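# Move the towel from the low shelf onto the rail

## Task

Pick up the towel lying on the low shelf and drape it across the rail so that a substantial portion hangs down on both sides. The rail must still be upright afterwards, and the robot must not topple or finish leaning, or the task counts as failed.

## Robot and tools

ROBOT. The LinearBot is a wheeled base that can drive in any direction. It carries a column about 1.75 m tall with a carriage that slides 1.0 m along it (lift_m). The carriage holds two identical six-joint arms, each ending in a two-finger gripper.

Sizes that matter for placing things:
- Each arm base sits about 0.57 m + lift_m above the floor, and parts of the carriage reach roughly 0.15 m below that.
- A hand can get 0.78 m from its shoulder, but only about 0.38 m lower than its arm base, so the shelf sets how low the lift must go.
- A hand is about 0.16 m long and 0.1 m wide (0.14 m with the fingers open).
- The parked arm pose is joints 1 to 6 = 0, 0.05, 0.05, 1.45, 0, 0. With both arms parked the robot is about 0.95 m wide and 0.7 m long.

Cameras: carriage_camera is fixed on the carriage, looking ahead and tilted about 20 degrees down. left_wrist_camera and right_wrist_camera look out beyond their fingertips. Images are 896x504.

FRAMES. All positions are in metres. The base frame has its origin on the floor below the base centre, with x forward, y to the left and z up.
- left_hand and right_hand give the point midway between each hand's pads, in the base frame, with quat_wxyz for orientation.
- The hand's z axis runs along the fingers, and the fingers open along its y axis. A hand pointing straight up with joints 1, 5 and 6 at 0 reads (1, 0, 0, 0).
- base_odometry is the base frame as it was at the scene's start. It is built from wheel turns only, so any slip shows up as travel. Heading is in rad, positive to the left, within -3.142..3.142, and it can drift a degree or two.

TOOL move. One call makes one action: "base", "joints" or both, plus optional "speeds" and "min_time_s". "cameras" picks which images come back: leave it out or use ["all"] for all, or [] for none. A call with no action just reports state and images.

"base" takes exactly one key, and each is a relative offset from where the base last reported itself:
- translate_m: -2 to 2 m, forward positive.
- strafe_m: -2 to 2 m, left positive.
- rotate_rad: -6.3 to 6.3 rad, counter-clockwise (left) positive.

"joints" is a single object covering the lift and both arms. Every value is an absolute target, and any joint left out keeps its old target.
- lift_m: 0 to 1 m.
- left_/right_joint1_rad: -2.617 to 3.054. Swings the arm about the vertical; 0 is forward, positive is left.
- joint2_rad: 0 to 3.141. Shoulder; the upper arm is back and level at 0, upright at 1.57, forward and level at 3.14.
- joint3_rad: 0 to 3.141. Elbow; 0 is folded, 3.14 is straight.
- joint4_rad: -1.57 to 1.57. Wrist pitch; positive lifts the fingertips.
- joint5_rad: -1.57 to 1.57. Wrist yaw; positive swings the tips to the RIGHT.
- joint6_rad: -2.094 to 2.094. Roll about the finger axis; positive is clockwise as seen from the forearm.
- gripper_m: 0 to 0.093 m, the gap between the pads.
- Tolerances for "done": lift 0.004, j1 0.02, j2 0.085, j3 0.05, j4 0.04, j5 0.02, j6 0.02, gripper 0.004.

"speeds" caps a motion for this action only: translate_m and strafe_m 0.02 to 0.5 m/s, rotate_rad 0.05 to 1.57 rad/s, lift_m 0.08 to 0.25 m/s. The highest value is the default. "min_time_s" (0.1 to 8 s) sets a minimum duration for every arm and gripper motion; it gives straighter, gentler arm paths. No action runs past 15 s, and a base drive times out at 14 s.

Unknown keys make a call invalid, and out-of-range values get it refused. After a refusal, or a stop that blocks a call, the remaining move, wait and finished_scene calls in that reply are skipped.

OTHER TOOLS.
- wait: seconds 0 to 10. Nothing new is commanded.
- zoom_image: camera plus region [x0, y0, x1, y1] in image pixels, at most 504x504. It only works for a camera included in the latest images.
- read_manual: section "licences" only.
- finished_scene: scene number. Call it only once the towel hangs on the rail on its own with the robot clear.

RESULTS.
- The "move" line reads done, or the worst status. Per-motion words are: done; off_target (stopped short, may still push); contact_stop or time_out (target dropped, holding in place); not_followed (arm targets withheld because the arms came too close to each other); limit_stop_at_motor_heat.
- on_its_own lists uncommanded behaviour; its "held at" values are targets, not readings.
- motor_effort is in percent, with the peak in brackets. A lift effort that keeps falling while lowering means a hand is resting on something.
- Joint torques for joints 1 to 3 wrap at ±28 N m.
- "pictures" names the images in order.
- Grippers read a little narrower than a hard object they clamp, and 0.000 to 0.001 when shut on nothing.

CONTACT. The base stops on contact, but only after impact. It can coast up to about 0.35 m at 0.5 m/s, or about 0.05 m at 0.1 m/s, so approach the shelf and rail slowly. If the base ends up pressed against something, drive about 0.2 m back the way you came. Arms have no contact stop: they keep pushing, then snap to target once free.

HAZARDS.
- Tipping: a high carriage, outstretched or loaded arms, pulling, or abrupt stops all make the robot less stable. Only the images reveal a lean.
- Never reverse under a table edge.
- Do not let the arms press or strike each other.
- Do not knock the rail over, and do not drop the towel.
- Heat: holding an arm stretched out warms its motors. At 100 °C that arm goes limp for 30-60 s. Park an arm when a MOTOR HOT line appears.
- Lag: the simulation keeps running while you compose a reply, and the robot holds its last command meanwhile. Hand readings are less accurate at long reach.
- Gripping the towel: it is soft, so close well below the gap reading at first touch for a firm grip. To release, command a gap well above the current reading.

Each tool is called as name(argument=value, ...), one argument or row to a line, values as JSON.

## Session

move(
  cameras=["carriage_camera"],
)

Scene clock: 0.00 s.
Joint torques (N m): no reading
base_odometry: x=+0.000 y=+0.000 heading=+0.000
base_status: not commanded
joint_positions: lift_m=+0.300 left_joint1_rad=+0.010 left_joint2_rad=+0.039 left_joint3_rad=+0.055 left_joint4_rad=+1.495 left_joint5_rad=-0.025 left_joint6_rad=+0.050 left_gripper_m=+0.094 right_joint1_rad=-0.020 right_joint2_rad=+0.072 right_joint3_rad=+0.069 right_joint4_rad=+1.432 right_joint5_rad=+0.032 right_joint6_rad=+0.011 right_gripper_m=+0.094
joint_status: not commanded
motor_effort: lift_m=+23 drive_wheels=-2
left_hand: x=+0.2793 y=+0.3441 z=+1.3242 quat_wxyz=(+0.999, -0.012, +0.030, +0.030) (m; base frame)
right_hand: x=+0.3013 y=-0.3459 z=+1.3260 quat_wxyz=(+0.997, +0.017, +0.071, -0.005) (m; base frame)
pictures: carriage_camera
camera_calibration:
carriage_camera: T_world_to_cam=[[-0.00559344, -0.999683, -0.0245389, 0.0338126], [-0.377647, 0.0248338, -0.925616, 1.28857], [0.925933, 0.00408966, -0.377667, 0.307186], [0, 0, 0, 1]] pos_world=[0.202381, 0.000545588, 1.30956]

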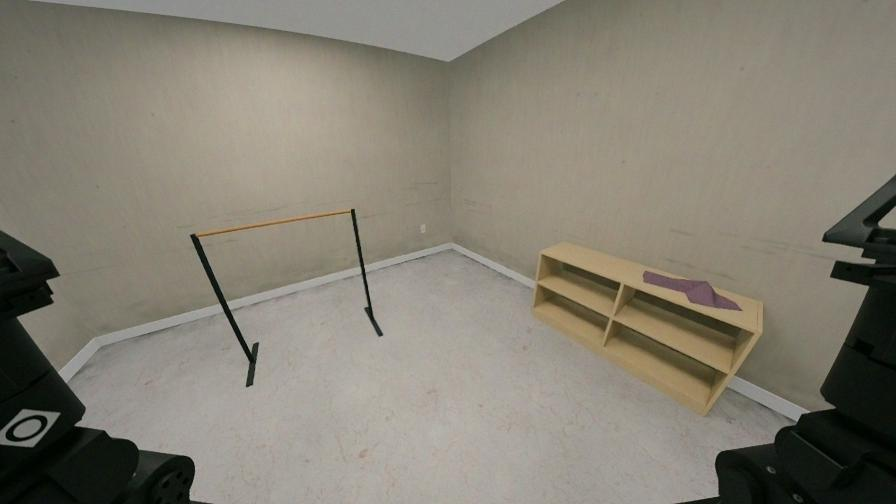

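zoom_image(
  camera="carriage_camera",
  region=[600, 240, 780, 340],
)

Scaled by 2.800 from the camera's 896x504 image, which has a finer 1280x720 frame.

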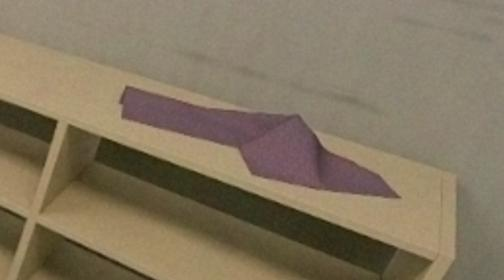

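move(
  base={"rotate_rad":-0.98},
  joints={"lift_m":0.45},
  cameras=[],
)

move(
  base={"translate_m":0.85},
  cameras=[],
)

move(
  base={"strafe_m":0.25},
  joints={"left_joint1_rad":-0.137,"left_joint2_rad":2.69,"left_joint3_rad":1.687,"left_joint4_rad":-0.568,"left_joint5_rad":0,"left_joint6_rad":0,"left_gripper_m":0.07},
  min_time_s=2.5,
  cameras=["carriage_camera","left_wrist_camera"],
)

Scene clock: 22.00 s.
Joint torques (N m): left_arm=[-0.28 4 5.59 -0.31 0.04 -0.07] | right_arm=[-0.21 3.81 6.23 -0.12 0.04 0.07]
move: done
base_odometry: x=+0.000 y=+0.000 heading=-0.980
base_status: done
joint_positions: lift_m=+0.450 left_joint1_rad=+0.010 left_joint2_rad=+0.039 left_joint3_rad=+0.055 left_joint4_rad=+1.495 left_joint5_rad=-0.025 left_joint6_rad=+0.050 left_gripper_m=+0.094 right_joint1_rad=-0.020 right_joint2_rad=+0.072 right_joint3_rad=+0.069 right_joint4_rad=+1.432 right_joint5_rad=+0.033 right_joint6_rad=+0.011 right_gripper_m=+0.094
joint_status: all done
motor_effort: lift_m=+25(30) drive_wheels=+7(15)
left_hand: x=+0.2793 y=+0.3441 z=+1.4740 quat_wxyz=(+0.999, -0.012, +0.030, +0.030) (m; base frame)
right_hand: x=+0.3013 y=-0.3461 z=+1.4758 quat_wxyz=(+0.997, +0.018, +0.071, -0.005) (m; base frame)
pictures: none
No camera images: "cameras" was empty.

Scene clock: 25.97 s.
Joint torques (N m): left_arm=[-0.35 4.04 5.68 -0.27 0.04 -0.08] | right_arm=[-0.23 3.73 6.26 -0.11 0.05 0.06]
move: done
base_odometry: x=+0.473 y=-0.707 heading=-0.981
base_status: done
joint_positions: lift_m=+0.450 left_joint1_rad=+0.010 left_joint2_rad=+0.039 left_joint3_rad=+0.055 left_joint4_rad=+1.495 left_joint5_rad=-0.025 left_joint6_rad=+0.050 left_gripper_m=+0.094 right_joint1_rad=-0.020 right_joint2_rad=+0.072 right_joint3_rad=+0.069 right_joint4_rad=+1.430 right_joint5_rad=+0.033 right_joint6_rad=+0.011 right_gripper_m=+0.094
joint_status: not commanded
motor_effort: lift_m=+25(25) drive_wheels=-7(19)
left_hand: x=+0.2793 y=+0.3441 z=+1.4740 quat_wxyz=(+0.999, -0.012, +0.030, +0.030) (m; base frame)
right_hand: x=+0.3017 y=-0.3461 z=+1.4758 quat_wxyz=(+0.997, +0.018, +0.072, -0.005) (m; base frame)
pictures: none
No camera images: "cameras" was empty.

Scene clock: 28.87 s.
Joint torques (N m): left_arm=[-0.69 -11 5.97 0.37 0.12 -0.16] | right_arm=[-0.17 3.82 6.22 -0.11 0.04 0.07]
move: done
base_odometry: x=+0.681 y=-0.568 heading=-0.981
base_status: done
joint_positions: lift_m=+0.450 left_joint1_rad=-0.133 left_joint2_rad=+2.657 left_joint3_rad=+1.677 left_joint4_rad=-0.545 left_joint5_rad=-0.009 left_joint6_rad=+0.007 left_gripper_m=+0.070 right_joint1_rad=-0.020 right_joint2_rad=+0.072 right_joint3_rad=+0.069 right_joint4_rad=+1.431 right_joint5_rad=+0.034 right_joint6_rad=+0.011 right_gripper_m=+0.094
joint_status: all done
motor_effort: lift_m=+25(25) drive_wheels=-2(12)
left_hand: x=+0.7121 y=+0.2813 z=+0.8619 quat_wxyz=(+0.023, +0.070, +0.997, +0.003) (m; base frame)
right_hand: x=+0.3015 y=-0.3462 z=+1.4758 quat_wxyz=(+0.997, +0.018, +0.071, -0.006) (m; base frame)
pictures: carriage_camera, left_wrist_camera
camera_calibration:
carriage_camera: T_world_to_cam=[[-0.00559344, -0.999683, -0.0245389, 0.0374882], [-0.377647, 0.0248338, -0.925616, 1.42721], [0.925933, 0.00408966, -0.377667, 0.363754], [0, 0, 0, 1]] pos_world=[0.202381, 0.000545588, 1.45935]
left_wrist_camera: T_world_to_cam=[[-0.162209, -0.9867, 0.0105152, 0.38498], [-0.821464, 0.140933, 0.55257, 0.0731762], [-0.546703, 0.0809939, -0.8334, 1.20834], [0, 0, 0, 1]] pos_world=[0.78316, 0.271679, 0.962544]

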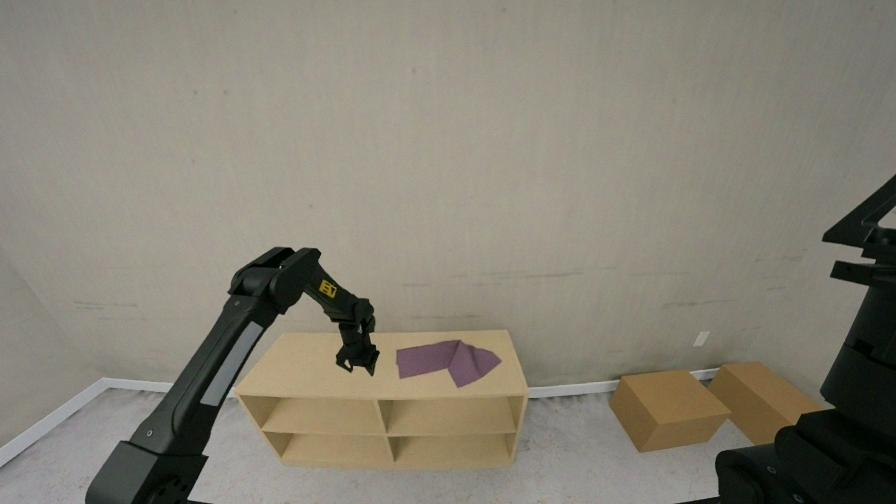

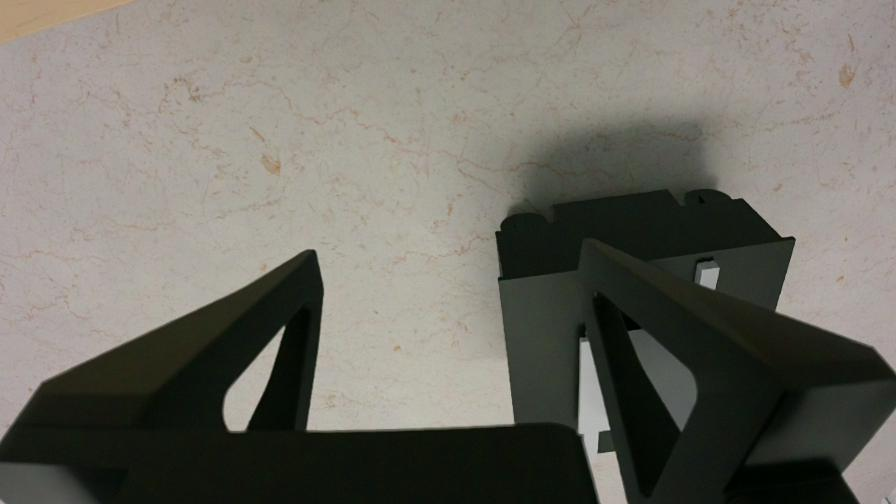

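move(
  base={"translate_m":0.265},
  cameras=[],
)

move(
  base={"strafe_m":-0.07},
  joints={"lift_m":0.27},
  cameras=["carriage_camera","left_wrist_camera"],
)

Scene clock: 37.70 s.
Joint torques (N m): left_arm=[-0.7 -11.1 5.71 0.4 0.1 -0.15] | right_arm=[-0.12 3.82 6.23 -0.13 0.03 0.06]
move: done
base_odometry: x=+0.829 y=-0.788 heading=-0.980
base_status: done
joint_positions: lift_m=+0.450 left_joint1_rad=-0.133 left_joint2_rad=+2.657 left_joint3_rad=+1.680 left_joint4_rad=-0.553 left_joint5_rad=-0.008 left_joint6_rad=+0.007 left_gripper_m=+0.070 right_joint1_rad=-0.020 right_joint2_rad=+0.072 right_joint3_rad=+0.069 right_joint4_rad=+1.430 right_joint5_rad=+0.034 right_joint6_rad=+0.011 right_gripper_m=+0.094
joint_status: not commanded
motor_effort: lift_m=+25(25) drive_wheels=-6(13)
left_hand: x=+0.7110 y=+0.2813 z=+0.8622 quat_wxyz=(+0.020, +0.070, +0.997, +0.003) (m; base frame)
right_hand: x=+0.3018 y=-0.3462 z=+1.4757 quat_wxyz=(+0.997, +0.018, +0.072, -0.006) (m; base frame)
pictures: none
No camera images: "cameras" was empty.

Scene clock: 39.13 s.
Joint torques (N m): left_arm=[-0.08 -11.81 5.31 0.47 0.08 -0.13] | right_arm=[-0.03 3.96 6.24 -0.11 0.03 0.05]
move: done
base_odometry: x=+0.771 y=-0.827 heading=-0.980
base_status: done
joint_positions: lift_m=+0.270 left_joint1_rad=-0.139 left_joint2_rad=+2.665 left_joint3_rad=+1.685 left_joint4_rad=-0.558 left_joint5_rad=-0.006 left_joint6_rad=+0.005 left_gripper_m=+0.070 right_joint1_rad=-0.020 right_joint2_rad=+0.072 right_joint3_rad=+0.069 right_joint4_rad=+1.430 right_joint5_rad=+0.033 right_joint6_rad=+0.011 right_gripper_m=+0.094
joint_status: all done
motor_effort: lift_m=+20(20) drive_wheels=+3(13)
left_hand: x=+0.7093 y=+0.2786 z=+0.6803 quat_wxyz=(+0.017, +0.072, +0.997, +0.002) (m; base frame)
right_hand: x=+0.3018 y=-0.3462 z=+1.2964 quat_wxyz=(+0.997, +0.018, +0.072, -0.005) (m; base frame)
pictures: carriage_camera, left_wrist_camera
camera_calibration:
carriage_camera: T_world_to_cam=[[-0.00559344, -0.999683, -0.0245389, 0.0330862], [-0.377647, 0.0248338, -0.925616, 1.26117], [0.925933, 0.00408966, -0.377667, 0.296005], [0, 0, 0, 1]] pos_world=[0.202381, 0.000545588, 1.27996]
left_wrist_camera: T_world_to_cam=[[-0.166665, -0.98592, 0.013618, 0.384622], [-0.813211, 0.145254, 0.56355, 0.157027], [-0.557593, 0.0828499, -0.825969, 1.05787], [0, 0, 0, 1]] pos_world=[0.781663, 0.268753, 0.78004]

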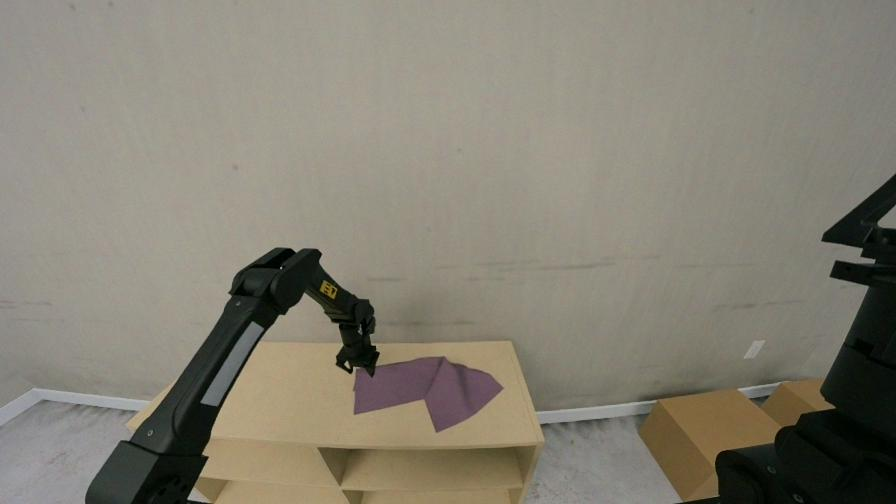

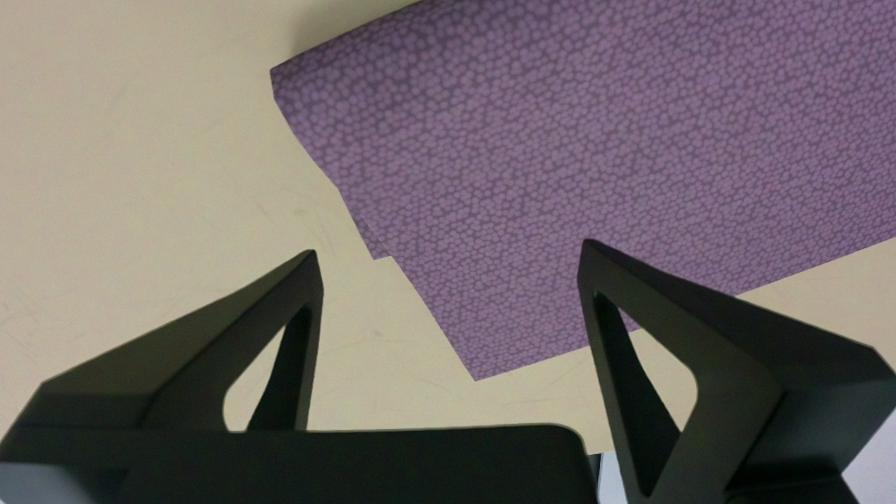

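move(
  base={"translate_m":-0.03},
  cameras=[],
)

move(
  base={"strafe_m":0.025},
  joints={"lift_m":0.20},
  cameras=["left_wrist_camera"],
)

move(
  joints={"lift_m":0.175},
  speeds={"lift_m":0.08},
  cameras=["left_wrist_camera"],
)

Scene clock: 50.60 s.
Joint torques (N m): left_arm=[-0.16 -11.7 5.31 0.45 0.1 -0.15] | right_arm=[-0.21 3.82 6.2 -0.11 0.02 0.06]
move: done
base_odometry: x=+0.754 y=-0.802 heading=-0.980
base_status: done
joint_positions: lift_m=+0.270 left_joint1_rad=-0.139 left_joint2_rad=+2.665 left_joint3_rad=+1.685 left_joint4_rad=-0.558 left_joint5_rad=-0.006 left_joint6_rad=+0.005 left_gripper_m=+0.070 right_joint1_rad=-0.020 right_joint2_rad=+0.072 right_joint3_rad=+0.069 right_joint4_rad=+1.431 right_joint5_rad=+0.033 right_joint6_rad=+0.011 right_gripper_m=+0.094
joint_status: not commanded
motor_effort: lift_m=+20(20) drive_wheels=+3(8)
left_hand: x=+0.7092 y=+0.2786 z=+0.6803 quat_wxyz=(+0.016, +0.072, +0.997, +0.002) (m; base frame)
right_hand: x=+0.3015 y=-0.3461 z=+1.2964 quat_wxyz=(+0.997, +0.018, +0.071, -0.005) (m; base frame)
pictures: none
No camera images: "cameras" was empty.

Scene clock: 51.63 s.
Joint torques (N m): left_arm=[0.75 -8.75 3.52 0.93 -0.22 -0.1] | right_arm=[-0.31 3.84 6.11 -0.1 0.04 0.05]
move: done
base_odometry: x=+0.774 y=-0.788 heading=-0.980
base_status: done
joint_positions: lift_m=+0.201 left_joint1_rad=-0.149 left_joint2_rad=+2.629 left_joint3_rad=+1.711 left_joint4_rad=-0.594 left_joint5_rad=+0.025 left_joint6_rad=+0.002 left_gripper_m=+0.070 right_joint1_rad=-0.020 right_joint2_rad=+0.072 right_joint3_rad=+0.069 right_joint4_rad=+1.431 right_joint5_rad=+0.033 right_joint6_rad=+0.011 right_gripper_m=+0.094
joint_status: all done
motor_effort: lift_m=+18(19) drive_wheels=+2(7)
left_hand: x=+0.7198 y=+0.2668 z=+0.6310 quat_wxyz=(+0.028, +0.076, +0.997, -0.015) (m; base frame)
right_hand: x=+0.3013 y=-0.3462 z=+1.2269 quat_wxyz=(+0.997, +0.018, +0.071, -0.006) (m; base frame)
pictures: left_wrist_camera
camera_calibration:
left_wrist_camera: T_world_to_cam=[[-0.176188, -0.983379, 0.04387, 0.362497], [-0.823477, 0.171663, 0.540756, 0.209788], [-0.539299, 0.0591487, -0.840034, 1.02596], [0, 0, 0, 1]] pos_world=[0.789922, 0.259775, 0.732495]

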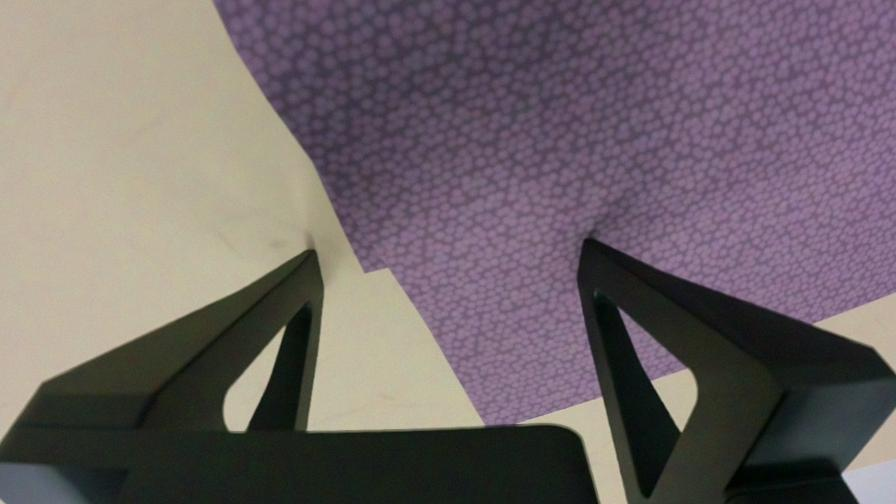

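Scene clock: 52.30 s.
Joint torques (N m): left_arm=[0.75 -4.19 2.78 1.68 -0.19 -0.08] | right_arm=[-0.21 3.84 6.13 -0.1 0.02 0.07]
move: done
base_odometry: x=+0.774 y=-0.788 heading=-0.980
base_status: not commanded
joint_positions: lift_m=+0.176 left_joint1_rad=-0.149 left_joint2_rad=+2.581 left_joint3_rad=+1.724 left_joint4_rad=-0.668 left_joint5_rad=+0.024 left_joint6_rad=-0.001 left_gripper_m=+0.070 right_joint1_rad=-0.020 right_joint2_rad=+0.072 right_joint3_rad=+0.069 right_joint4_rad=+1.431 right_joint5_rad=+0.033 right_joint6_rad=+0.011 right_gripper_m=+0.094
joint_status: all done
motor_effort: lift_m=+16(17) drive_wheels=+2(2)
left_hand: x=+0.7195 y=+0.2670 z=+0.6294 quat_wxyz=(+0.022, +0.074, +0.997, -0.014) (m; base frame)
right_hand: x=+0.3013 y=-0.3462 z=+1.2020 quat_wxyz=(+0.997, +0.018, +0.071, -0.006) (m; base frame)
pictures: left_wrist_camera
camera_calibration:
left_wrist_camera: T_world_to_cam=[[-0.172232, -0.98409, 0.0436161, 0.360191], [-0.817269, 0.167474, 0.551383, 0.20031], [-0.549916, 0.0593198, -0.833111, 1.0277], [0, 0, 0, 1]] pos_world=[0.79089, 0.259951, 0.730027]

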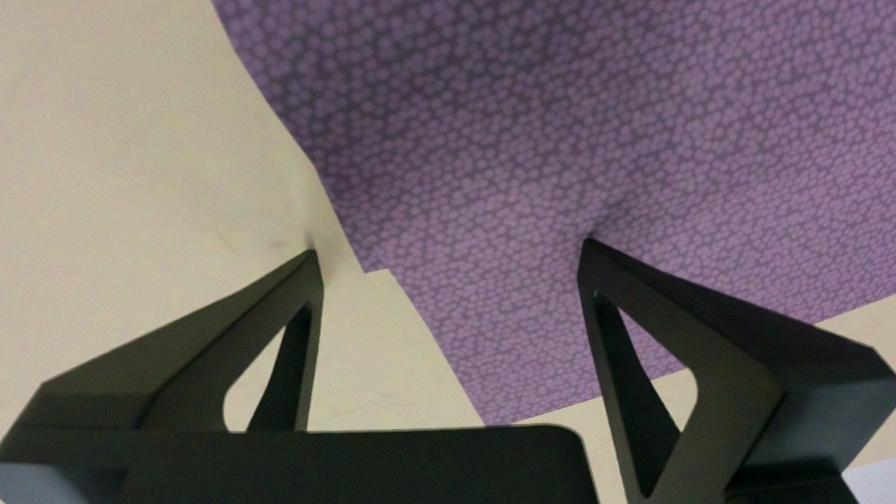

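move(
  joints={"left_gripper_m":0.0},
  min_time_s=2,
  cameras=["left_wrist_camera"],
)

move(
  joints={"lift_m":0.75},
  cameras=["carriage_camera"],
)

Scene clock: 57.13 s.
Joint torques (N m): left_arm=[0.77 -4.31 2.77 1.31 -0.62 -0.05] | right_arm=[-0.17 3.88 6.15 -0.12 0.03 0.06]
move: done
base_odometry: x=+0.774 y=-0.788 heading=-0.980
base_status: not commanded
joint_positions: lift_m=+0.176 left_joint1_rad=-0.149 left_joint2_rad=+2.581 left_joint3_rad=+1.724 left_joint4_rad=-0.621 left_joint5_rad=+0.064 left_joint6_rad=-0.002 left_gripper_m=+0.002 right_joint1_rad=-0.020 right_joint2_rad=+0.072 right_joint3_rad=+0.069 right_joint4_rad=+1.431 right_joint5_rad=+0.033 right_joint6_rad=+0.011 right_gripper_m=+0.094
joint_status: all done
motor_effort: lift_m=+16(17) drive_wheels=+2(2)
left_hand: x=+0.7301 y=+0.2588 z=+0.6307 quat_wxyz=(+0.044, +0.075, +0.996, -0.035) (m; base frame)
right_hand: x=+0.3013 y=-0.3462 z=+1.2020 quat_wxyz=(+0.997, +0.018, +0.071, -0.006) (m; base frame)
pictures: left_wrist_camera
camera_calibration:
left_wrist_camera: T_world_to_cam=[[-0.176058, -0.980933, 0.0822996, 0.331484], [-0.838679, 0.193247, 0.509189, 0.245205], [-0.515385, 0.020624, -0.85671, 1.03475], [0, 0, 0, 1]] pos_world=[0.797305, 0.256438, 0.734347]

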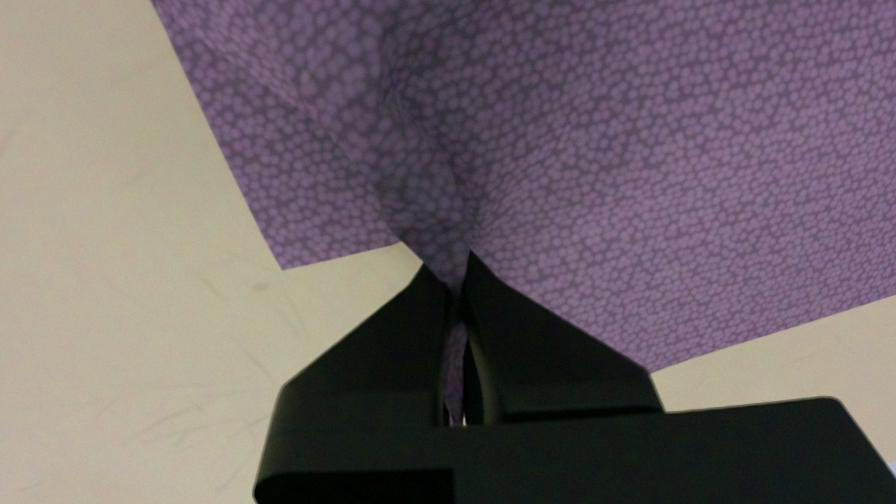

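Scene clock: 59.97 s.
Joint torques (N m): left_arm=[0.14 -11.63 4.67 0.58 -0.06 -0.05] | right_arm=[-0.17 3.84 6.12 -0.12 0.03 0.07]
move: done
base_odometry: x=+0.774 y=-0.788 heading=-0.980
base_status: not commanded
joint_positions: lift_m=+0.750 left_joint1_rad=-0.142 left_joint2_rad=+2.663 left_joint3_rad=+1.693 left_joint4_rad=-0.570 left_joint5_rad=+0.007 left_joint6_rad=-0.002 left_gripper_m=+0.002 right_joint1_rad=-0.020 right_joint2_rad=+0.072 right_joint3_rad=+0.069 right_joint4_rad=+1.431 right_joint5_rad=+0.033 right_joint6_rad=+0.011 right_gripper_m=+0.094
joint_status: all done
motor_effort: lift_m=+25(29) drive_wheels=+2(2)
left_hand: x=+0.7097 y=+0.2748 z=+1.1619 quat_wxyz=(+0.015, +0.070, +0.997, -0.005) (m; base frame)
right_hand: x=+0.3013 y=-0.3462 z=+1.7760 quat_wxyz=(+0.997, +0.018, +0.071, -0.006) (m; base frame)
pictures: carriage_camera
camera_calibration:
carriage_camera: T_world_to_cam=[[-0.00559344, -0.999683, -0.0245389, 0.0448499], [-0.377647, 0.0248338, -0.925616, 1.7049], [0.925933, 0.00408966, -0.377667, 0.477055], [0, 0, 0, 1]] pos_world=[0.202381, 0.000545588, 1.75935]

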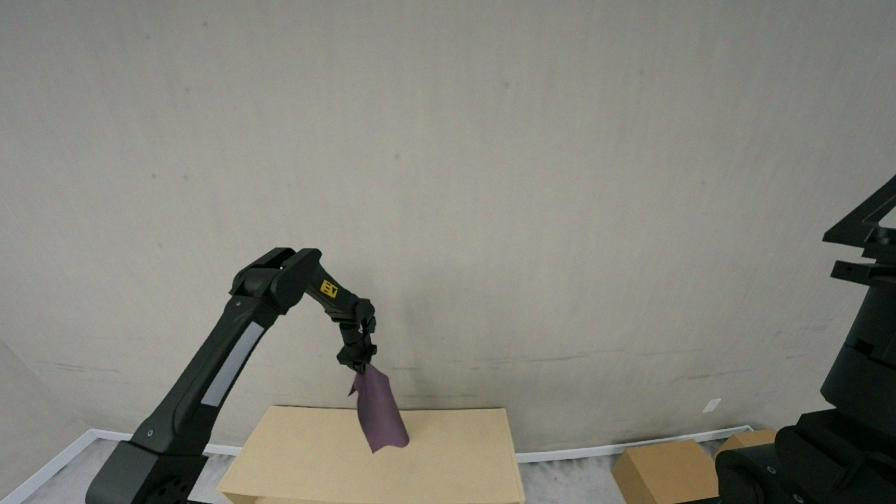

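move(
  base={"translate_m":-0.5},
  cameras=[],
)

move(
  base={"rotate_rad":1.63},
  joints={"left_joint1_rad":-0.37},
  min_time_s=2,
  cameras=[],
)

move(
  base={"strafe_m":0.436},
  joints={"lift_m":0.7},
  cameras=["carriage_camera"],
)

Scene clock: 67.17 s.
Joint torques (N m): left_arm=[0.01 -11.69 4.72 0.59 -0.04 -0.07] | right_arm=[-0.35 3.73 6.13 -0.11 0.02 0.08]
move: done
base_odometry: x=+0.496 y=-0.373 heading=-0.980
base_status: done
joint_positions: lift_m=+0.750 left_joint1_rad=-0.141 left_joint2_rad=+2.663 left_joint3_rad=+1.693 left_joint4_rad=-0.570 left_joint5_rad=+0.007 left_joint6_rad=-0.002 left_gripper_m=+0.002 right_joint1_rad=-0.020 right_joint2_rad=+0.072 right_joint3_rad=+0.069 right_joint4_rad=+1.431 right_joint5_rad=+0.033 right_joint6_rad=+0.011 right_gripper_m=+0.094
joint_status: not commanded
motor_effort: lift_m=+25(25) drive_wheels=-2(13)
left_hand: x=+0.7099 y=+0.2753 z=+1.1619 quat_wxyz=(+0.015, +0.069, +0.997, -0.005) (m; base frame)
right_hand: x=+0.3013 y=-0.3462 z=+1.7760 quat_wxyz=(+0.997, +0.018, +0.071, -0.006) (m; base frame)
pictures: none
No camera images: "cameras" was empty.

Scene clock: 70.37 s.
Joint torques (N m): left_arm=[-0.87 -11.73 4.75 0.55 -0.01 -0.06] | right_arm=[-0.21 3.82 6.13 -0.11 0.04 0.07]
move: done
base_odometry: x=+0.496 y=-0.373 heading=+0.650
base_status: done
joint_positions: lift_m=+0.750 left_joint1_rad=-0.365 left_joint2_rad=+2.663 left_joint3_rad=+1.693 left_joint4_rad=-0.568 left_joint5_rad=+0.003 left_joint6_rad=-0.002 left_gripper_m=+0.002 right_joint1_rad=-0.020 right_joint2_rad=+0.072 right_joint3_rad=+0.069 right_joint4_rad=+1.430 right_joint5_rad=+0.034 right_joint6_rad=+0.011 right_gripper_m=+0.094
joint_status: all done
motor_effort: lift_m=+25(25) drive_wheels=+8(18)
left_hand: x=+0.6851 y=+0.1782 z=+1.1619 quat_wxyz=(+0.016, +0.181, +0.983, -0.005) (m; base frame)
right_hand: x=+0.3015 y=-0.3462 z=+1.7760 quat_wxyz=(+0.997, +0.018, +0.071, -0.006) (m; base frame)
pictures: none
No camera images: "cameras" was empty.

Scene clock: 73.30 s.
Joint torques (N m): left_arm=[-0.83 -12.15 4.67 0.51 0 -0.06] | right_arm=[-0.23 3.85 6.11 -0.1 0.05 0.04]
move: done
base_odometry: x=+0.232 y=-0.026 heading=+0.651
base_status: done
joint_positions: lift_m=+0.700 left_joint1_rad=-0.365 left_joint2_rad=+2.669 left_joint3_rad=+1.693 left_joint4_rad=-0.566 left_joint5_rad=+0.002 left_joint6_rad=-0.002 left_gripper_m=+0.002 right_joint1_rad=-0.020 right_joint2_rad=+0.072 right_joint3_rad=+0.070 right_joint4_rad=+1.430 right_joint5_rad=+0.034 right_joint6_rad=+0.011 right_gripper_m=+0.094
joint_status: all done
motor_effort: lift_m=+20(20) drive_wheels=-6(18)
left_hand: x=+0.6837 y=+0.1793 z=+1.1098 quat_wxyz=(+0.013, +0.180, +0.983, -0.004) (m; base frame)
right_hand: x=+0.3014 y=-0.3462 z=+1.7267 quat_wxyz=(+0.997, +0.018, +0.071, -0.006) (m; base frame)
pictures: carriage_camera
camera_calibration:
carriage_camera: T_world_to_cam=[[-0.00559344, -0.999683, -0.0245389, 0.0436375], [-0.377647, 0.0248338, -0.925616, 1.65917], [0.925933, 0.00408966, -0.377667, 0.458395], [0, 0, 0, 1]] pos_world=[0.202381, 0.000545588, 1.70994]

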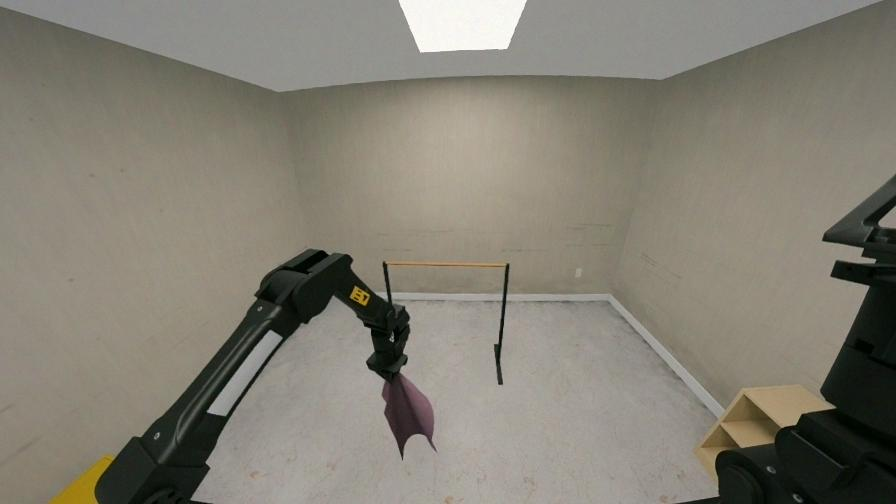

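move(
  base={"translate_m":0.8},
  joints={"lift_m":0.68},
  cameras=["carriage_camera","left_wrist_camera"],
)

Scene clock: 82.53 s.
Joint torques (N m): left_arm=[-0.68 -12.53 4.79 0.51 0.01 -0.05] | right_arm=[-0.2 3.84 6.04 -0.05 0.04 0.07]
move: done
base_odometry: x=+0.868 y=+0.459 heading=+0.652
base_status: done
joint_positions: lift_m=+0.680 left_joint1_rad=-0.368 left_joint2_rad=+2.672 left_joint3_rad=+1.692 left_joint4_rad=-0.568 left_joint5_rad=+0.002 left_joint6_rad=-0.002 left_gripper_m=+0.002 right_joint1_rad=-0.020 right_joint2_rad=+0.072 right_joint3_rad=+0.070 right_joint4_rad=+1.432 right_joint5_rad=+0.034 right_joint6_rad=+0.011 right_gripper_m=+0.094
joint_status: all done
motor_effort: lift_m=+20(21) drive_wheels=-5(16)
left_hand: x=+0.6818 y=+0.1786 z=+1.0884 quat_wxyz=(+0.011, +0.182, +0.983, -0.003) (m; base frame)
right_hand: x=+0.3010 y=-0.3462 z=+1.7067 quat_wxyz=(+0.997, +0.018, +0.071, -0.006) (m; base frame)
pictures: carriage_camera, left_wrist_camera
camera_calibration:
carriage_camera: T_world_to_cam=[[-0.00559344, -0.999683, -0.0245389, 0.0431456], [-0.377647, 0.0248338, -0.925616, 1.64061], [0.925933, 0.00408966, -0.377667, 0.450826], [0, 0, 0, 1]] pos_world=[0.202381, 0.000545588, 1.6899]
left_wrist_camera: T_world_to_cam=[[-0.379305, -0.925008, 0.0220817, 0.40077], [-0.754201, 0.322914, 0.571759, -0.161741], [-0.536012, 0.200217, -0.820124, 1.34582], [0, 0, 0, 1]] pos_world=[0.751406, 0.153487, 1.18737]

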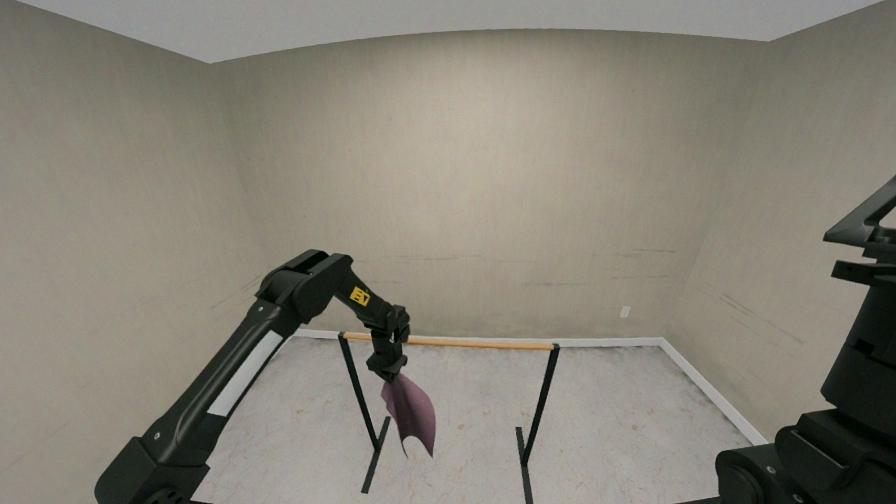

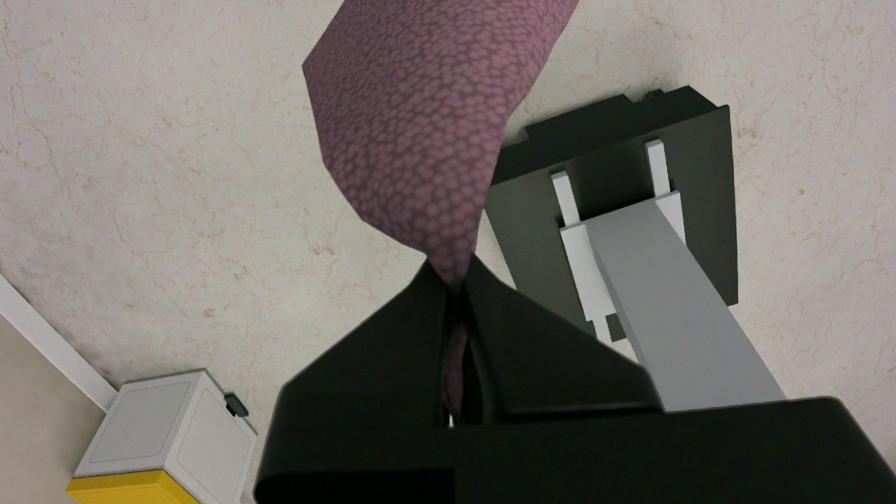

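move(
  base={"rotate_rad":-0.1},
  cameras=[],
)

move(
  base={"strafe_m":0.08},
  cameras=[],
)

move(
  base={"translate_m":0.22},
  speeds={"translate_m":0.2},
  cameras=["carriage_camera"],
)

Scene clock: 91.53 s.
Joint torques (N m): left_arm=[0.06 -12.49 4.78 0.53 0.02 -0.06] | right_arm=[-0.13 3.92 6.08 -0.17 0 0.06]
move: done
base_odometry: x=+0.868 y=+0.459 heading=+0.552
base_status: done
joint_positions: lift_m=+0.680 left_joint1_rad=-0.375 left_joint2_rad=+2.672 left_joint3_rad=+1.692 left_joint4_rad=-0.568 left_joint5_rad=+0.002 left_joint6_rad=-0.002 left_gripper_m=+0.002 right_joint1_rad=-0.020 right_joint2_rad=+0.072 right_joint3_rad=+0.070 right_joint4_rad=+1.431 right_joint5_rad=+0.034 right_joint6_rad=+0.011 right_gripper_m=+0.094
joint_status: not commanded
motor_effort: lift_m=+20(20) drive_wheels=+4(10)
left_hand: x=+0.6805 y=+0.1756 z=+1.0884 quat_wxyz=(+0.011, +0.185, +0.983, -0.003) (m; base frame)
right_hand: x=+0.3011 y=-0.3462 z=+1.7067 quat_wxyz=(+0.997, +0.018, +0.071, -0.006) (m; base frame)
pictures: none
No camera images: "cameras" was empty.

Scene clock: 93.07 s.
Joint torques (N m): left_arm=[-0.7 -12.42 4.78 0.53 0.02 -0.07] | right_arm=[-0.05 3.84 6.09 -0.12 0.05 0.06]
move: done
base_odometry: x=+0.826 y=+0.528 heading=+0.552
base_status: done
joint_positions: lift_m=+0.680 left_joint1_rad=-0.366 left_joint2_rad=+2.672 left_joint3_rad=+1.692 left_joint4_rad=-0.568 left_joint5_rad=+0.002 left_joint6_rad=-0.002 left_gripper_m=+0.002 right_joint1_rad=-0.020 right_joint2_rad=+0.072 right_joint3_rad=+0.070 right_joint4_rad=+1.431 right_joint5_rad=+0.033 right_joint6_rad=+0.011 right_gripper_m=+0.094
joint_status: not commanded
motor_effort: lift_m=+20(21) drive_wheels=+3(11)
left_hand: x=+0.6819 y=+0.1793 z=+1.0884 quat_wxyz=(+0.011, +0.181, +0.983, -0.003) (m; base frame)
right_hand: x=+0.3011 y=-0.3461 z=+1.7067 quat_wxyz=(+0.997, +0.018, +0.071, -0.006) (m; base frame)
pictures: none
No camera images: "cameras" was empty.

Scene clock: 95.27 s.
Joint torques (N m): left_arm=[-0.64 -12.46 4.79 0.54 0.04 -0.08] | right_arm=[-0.16 3.88 6.13 -0.09 0.04 0.07]
move: done
base_odometry: x=+1.013 y=+0.643 heading=+0.553
base_status: done
joint_positions: lift_m=+0.680 left_joint1_rad=-0.367 left_joint2_rad=+2.672 left_joint3_rad=+1.692 left_joint4_rad=-0.568 left_joint5_rad=+0.001 left_joint6_rad=-0.002 left_gripper_m=+0.002 right_joint1_rad=-0.020 right_joint2_rad=+0.072 right_joint3_rad=+0.070 right_joint4_rad=+1.430 right_joint5_rad=+0.033 right_joint6_rad=+0.011 right_gripper_m=+0.094
joint_status: not commanded
motor_effort: lift_m=+20(20) drive_wheels=-5(13)
left_hand: x=+0.6818 y=+0.1791 z=+1.0884 quat_wxyz=(+0.011, +0.182, +0.983, -0.003) (m; base frame)
right_hand: x=+0.3014 y=-0.3461 z=+1.7066 quat_wxyz=(+0.997, +0.018, +0.071, -0.006) (m; base frame)
pictures: carriage_camera
camera_calibration:
carriage_camera: T_world_to_cam=[[-0.00559344, -0.999683, -0.0245389, 0.0431456], [-0.377647, 0.0248338, -0.925616, 1.64061], [0.925933, 0.00408966, -0.377667, 0.450826], [0, 0, 0, 1]] pos_world=[0.202381, 0.000545588, 1.6899]

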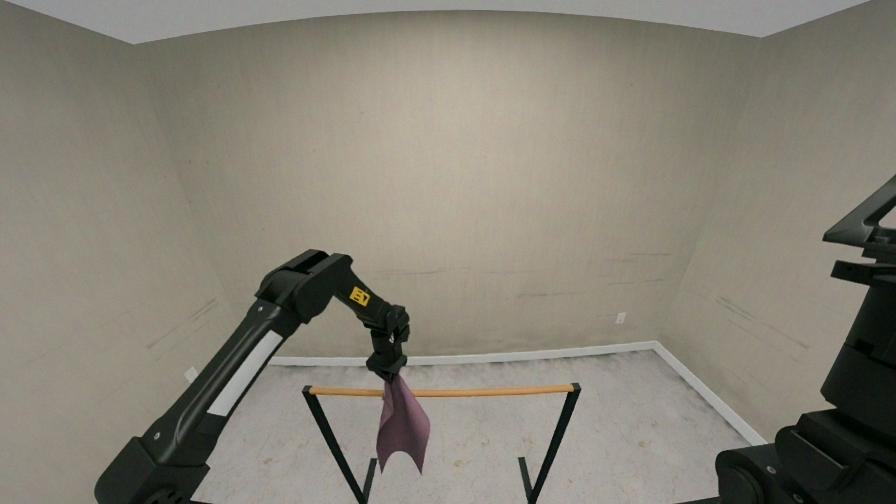

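move(
  base={"translate_m":0.19},
  speeds={"translate_m":0.1},
  cameras=["carriage_camera"],
)

zoom_image(
  camera="carriage_camera",
  region=[290, 300, 530, 504],
)

Scene clock: 103.13 s.
Joint torques (N m): left_arm=[-0.44 -12.48 4.79 0.53 0.01 -0.07] | right_arm=[-0.16 3.82 6.11 -0.12 0.03 0.08]
move: done
base_odometry: x=+1.175 y=+0.743 heading=+0.554
base_status: done
joint_positions: lift_m=+0.680 left_joint1_rad=-0.369 left_joint2_rad=+2.672 left_joint3_rad=+1.692 left_joint4_rad=-0.570 left_joint5_rad=+0.001 left_joint6_rad=-0.002 left_gripper_m=+0.002 right_joint1_rad=-0.020 right_joint2_rad=+0.072 right_joint3_rad=+0.070 right_joint4_rad=+1.431 right_joint5_rad=+0.033 right_joint6_rad=+0.011 right_gripper_m=+0.094
joint_status: not commanded
motor_effort: lift_m=+20(20) drive_wheels=+6(14)
left_hand: x=+0.6812 y=+0.1784 z=+1.0884 quat_wxyz=(+0.010, +0.182, +0.983, -0.003) (m; base frame)
right_hand: x=+0.3011 y=-0.3461 z=+1.7067 quat_wxyz=(+0.997, +0.018, +0.071, -0.006) (m; base frame)
pictures: carriage_camera
camera_calibration:
carriage_camera: T_world_to_cam=[[-0.00559344, -0.999683, -0.0245389, 0.0431456], [-0.377647, 0.0248338, -0.925616, 1.64061], [0.925933, 0.00408966, -0.377667, 0.450826], [0, 0, 0, 1]] pos_world=[0.202381, 0.000545588, 1.6899]

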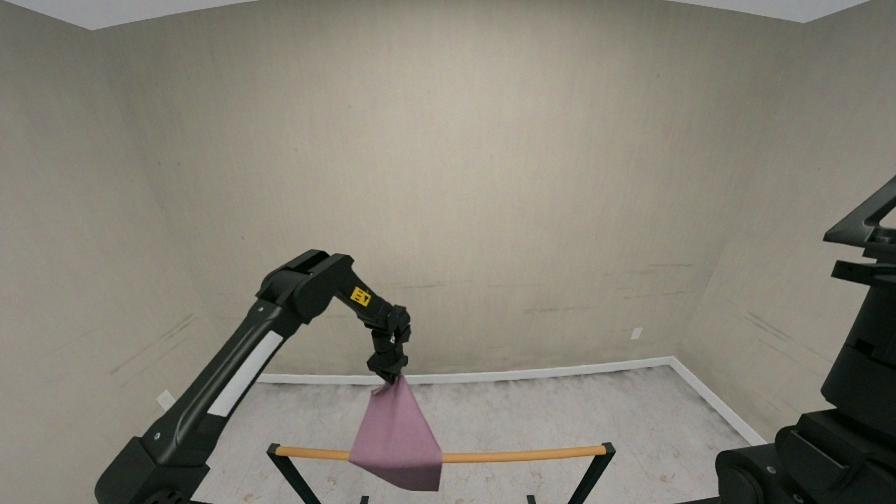

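Scaled by 2.100 from the camera's 896x504 image, which has a finer 1280x720 frame.

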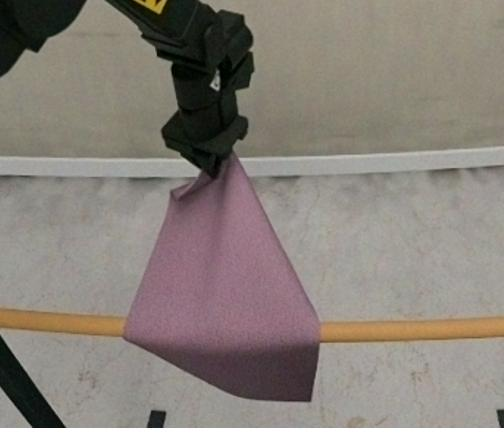

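move(
  joints={"lift_m":0.52},
  speeds={"lift_m":0.08},
  cameras=["carriage_camera"],
)

zoom_image(
  camera="carriage_camera",
  region=[290, 300, 530, 504],
)

Scene clock: 107.47 s.
Joint torques (N m): left_arm=[-0.43 -12.38 4.77 0.53 0.02 -0.07] | right_arm=[-0.1 3.99 6 -0.12 0.04 0.07]
move: done
base_odometry: x=+1.175 y=+0.743 heading=+0.554
base_status: not commanded
joint_positions: lift_m=+0.520 left_joint1_rad=-0.369 left_joint2_rad=+2.672 left_joint3_rad=+1.691 left_joint4_rad=-0.572 left_joint5_rad=+0.001 left_joint6_rad=-0.002 left_gripper_m=+0.002 right_joint1_rad=-0.020 right_joint2_rad=+0.072 right_joint3_rad=+0.070 right_joint4_rad=+1.431 right_joint5_rad=+0.033 right_joint6_rad=+0.011 right_gripper_m=+0.094
joint_status: all done
motor_effort: lift_m=+20(20) drive_wheels=+6(6)
left_hand: x=+0.6804 y=+0.1787 z=+0.9283 quat_wxyz=(+0.009, +0.182, +0.983, -0.002) (m; base frame)
right_hand: x=+0.3011 y=-0.3461 z=+1.5467 quat_wxyz=(+0.997, +0.018, +0.071, -0.006) (m; base frame)
pictures: carriage_camera
camera_calibration:
carriage_camera: T_world_to_cam=[[-0.00559344, -0.999683, -0.0245389, 0.0392207], [-0.377647, 0.0248338, -0.925616, 1.49256], [0.925933, 0.00408966, -0.377667, 0.390419], [0, 0, 0, 1]] pos_world=[0.202381, 0.000545588, 1.52995]

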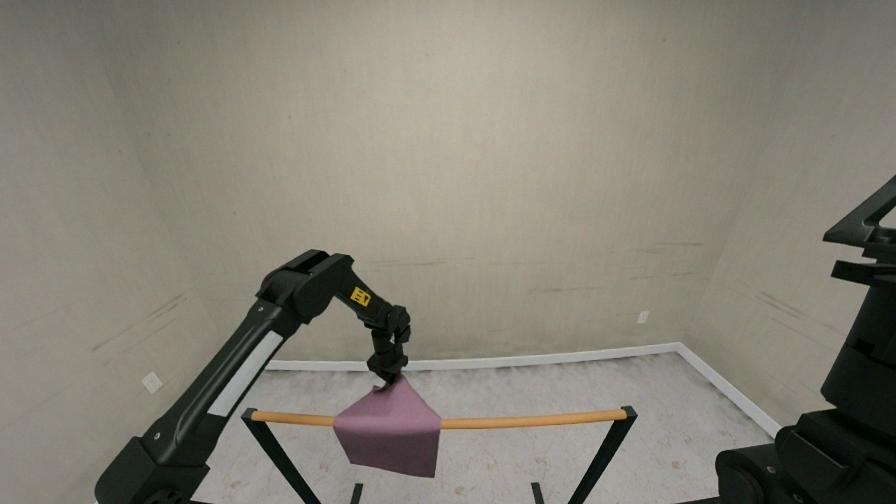

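Scaled by 2.100 from the camera's 896x504 image, which has a finer 1280x720 frame.

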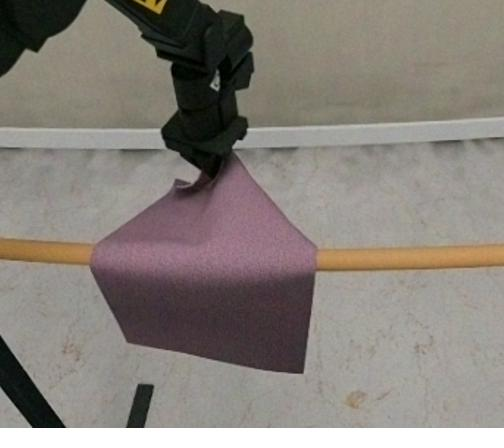

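move(
  joints={"lift_m":0.45},
  speeds={"lift_m":0.08},
  cameras=["carriage_camera","left_wrist_camera"],
)

zoom_image(
  camera="carriage_camera",
  region=[290, 300, 530, 504],
)

Scene clock: 112.27 s.
Joint torques (N m): left_arm=[-0.5 -12.45 4.79 0.56 0.02 -0.05] | right_arm=[-0.14 3.75 6.09 -0.09 0.04 0.06]
move: done
base_odometry: x=+1.175 y=+0.743 heading=+0.554
base_status: not commanded
joint_positions: lift_m=+0.450 left_joint1_rad=-0.369 left_joint2_rad=+2.672 left_joint3_rad=+1.691 left_joint4_rad=-0.574 left_joint5_rad=+0.001 left_joint6_rad=-0.002 left_gripper_m=+0.002 right_joint1_rad=-0.020 right_joint2_rad=+0.072 right_joint3_rad=+0.070 right_joint4_rad=+1.431 right_joint5_rad=+0.033 right_joint6_rad=+0.011 right_gripper_m=+0.094
joint_status: all done
motor_effort: lift_m=+20(20) drive_wheels=+6(6)
left_hand: x=+0.6798 y=+0.1789 z=+0.8583 quat_wxyz=(+0.007, +0.182, +0.983, -0.002) (m; base frame)
right_hand: x=+0.3011 y=-0.3461 z=+1.4767 quat_wxyz=(+0.997, +0.018, +0.071, -0.006) (m; base frame)
pictures: carriage_camera, left_wrist_camera
camera_calibration:
carriage_camera: T_world_to_cam=[[-0.00559344, -0.999683, -0.0245389, 0.0375024], [-0.377647, 0.0248338, -0.925616, 1.42775], [0.925933, 0.00408966, -0.377667, 0.363973], [0, 0, 0, 1]] pos_world=[0.202381, 0.000545588, 1.45993]
left_wrist_camera: T_world_to_cam=[[-0.380209, -0.924651, 0.0214742, 0.406504], [-0.750108, 0.321855, 0.577709, -0.0394072], [-0.541091, 0.203542, -0.81596, 1.15526], [0, 0, 0, 1]] pos_world=[0.750097, 0.153414, 0.956681]

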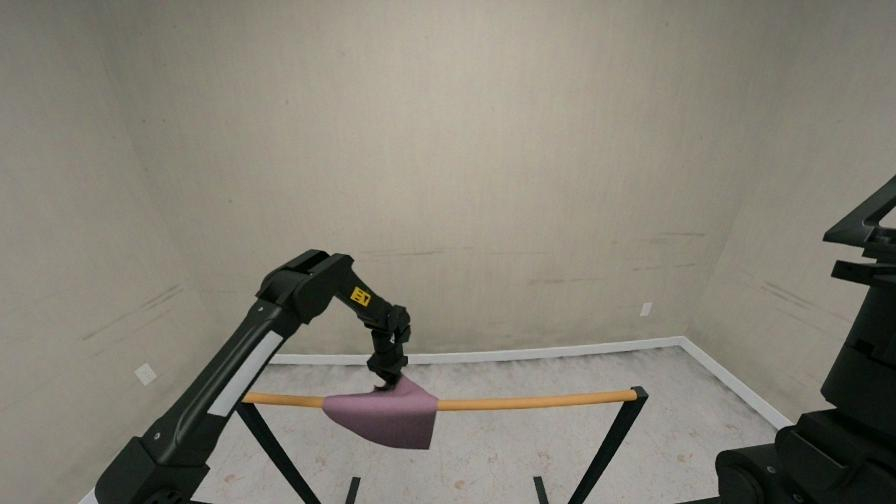

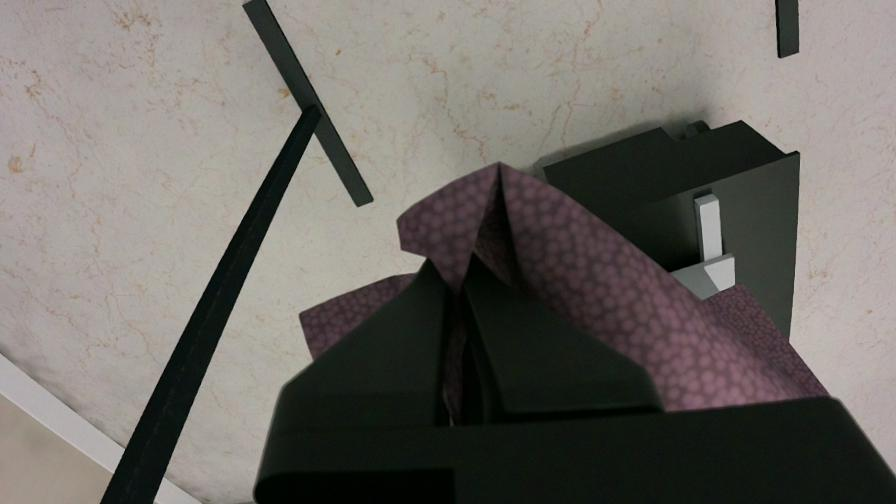

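Scaled by 2.100 from the camera's 896x504 image, which has a finer 1280x720 frame.

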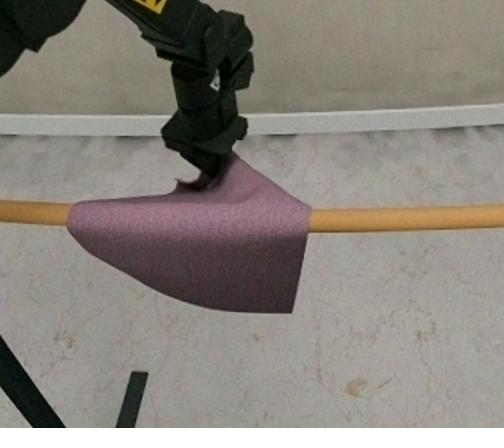

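wait(
  seconds=0.5,
  cameras=["carriage_camera"],
)

zoom_image(
  camera="carriage_camera",
  region=[290, 300, 530, 504],
)

Scene clock: 117.63 s.
Joint torques (N m): left_arm=[-0.49 -12.45 4.79 0.56 0.02 -0.07] | right_arm=[-0.14 3.84 6.11 -0.11 0.03 0.07]
base_odometry: x=+1.175 y=+0.743 heading=+0.554
base_status: not commanded
joint_positions: lift_m=+0.450 left_joint1_rad=-0.369 left_joint2_rad=+2.672 left_joint3_rad=+1.691 left_joint4_rad=-0.574 left_joint5_rad=+0.001 left_joint6_rad=-0.002 left_gripper_m=+0.002 right_joint1_rad=-0.020 right_joint2_rad=+0.072 right_joint3_rad=+0.070 right_joint4_rad=+1.431 right_joint5_rad=+0.033 right_joint6_rad=+0.011 right_gripper_m=+0.094
joint_status: all done
motor_effort: lift_m=+20(20) drive_wheels=+6(6)
left_hand: x=+0.6798 y=+0.1789 z=+0.8583 quat_wxyz=(+0.007, +0.182, +0.983, -0.002) (m; base frame)
right_hand: x=+0.3011 y=-0.3461 z=+1.4767 quat_wxyz=(+0.997, +0.018, +0.071, -0.006) (m; base frame)
wait: 0.50 s; at rest from the start
pictures: carriage_camera
camera_calibration:
carriage_camera: T_world_to_cam=[[-0.00559344, -0.999683, -0.0245389, 0.0375024], [-0.377647, 0.0248338, -0.925616, 1.42775], [0.925933, 0.00408966, -0.377667, 0.363973], [0, 0, 0, 1]] pos_world=[0.202381, 0.000545588, 1.45993]

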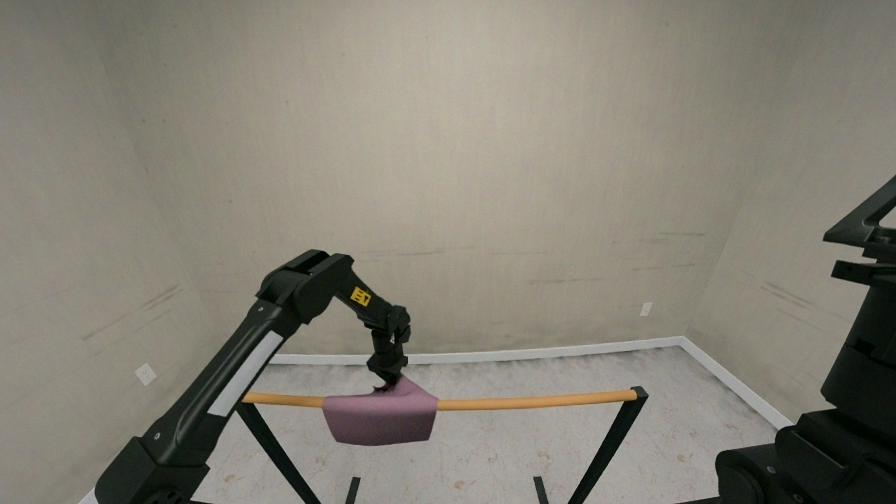

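Scaled by 2.100 from the camera's 896x504 image, which has a finer 1280x720 frame.

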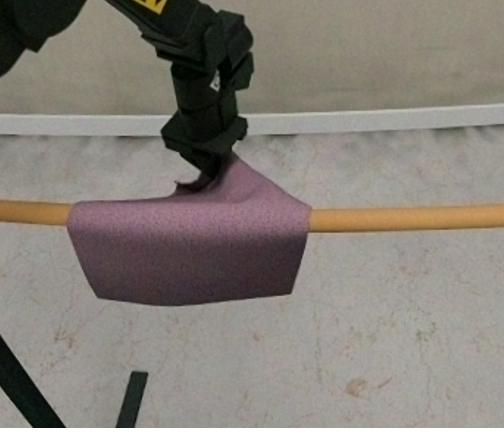

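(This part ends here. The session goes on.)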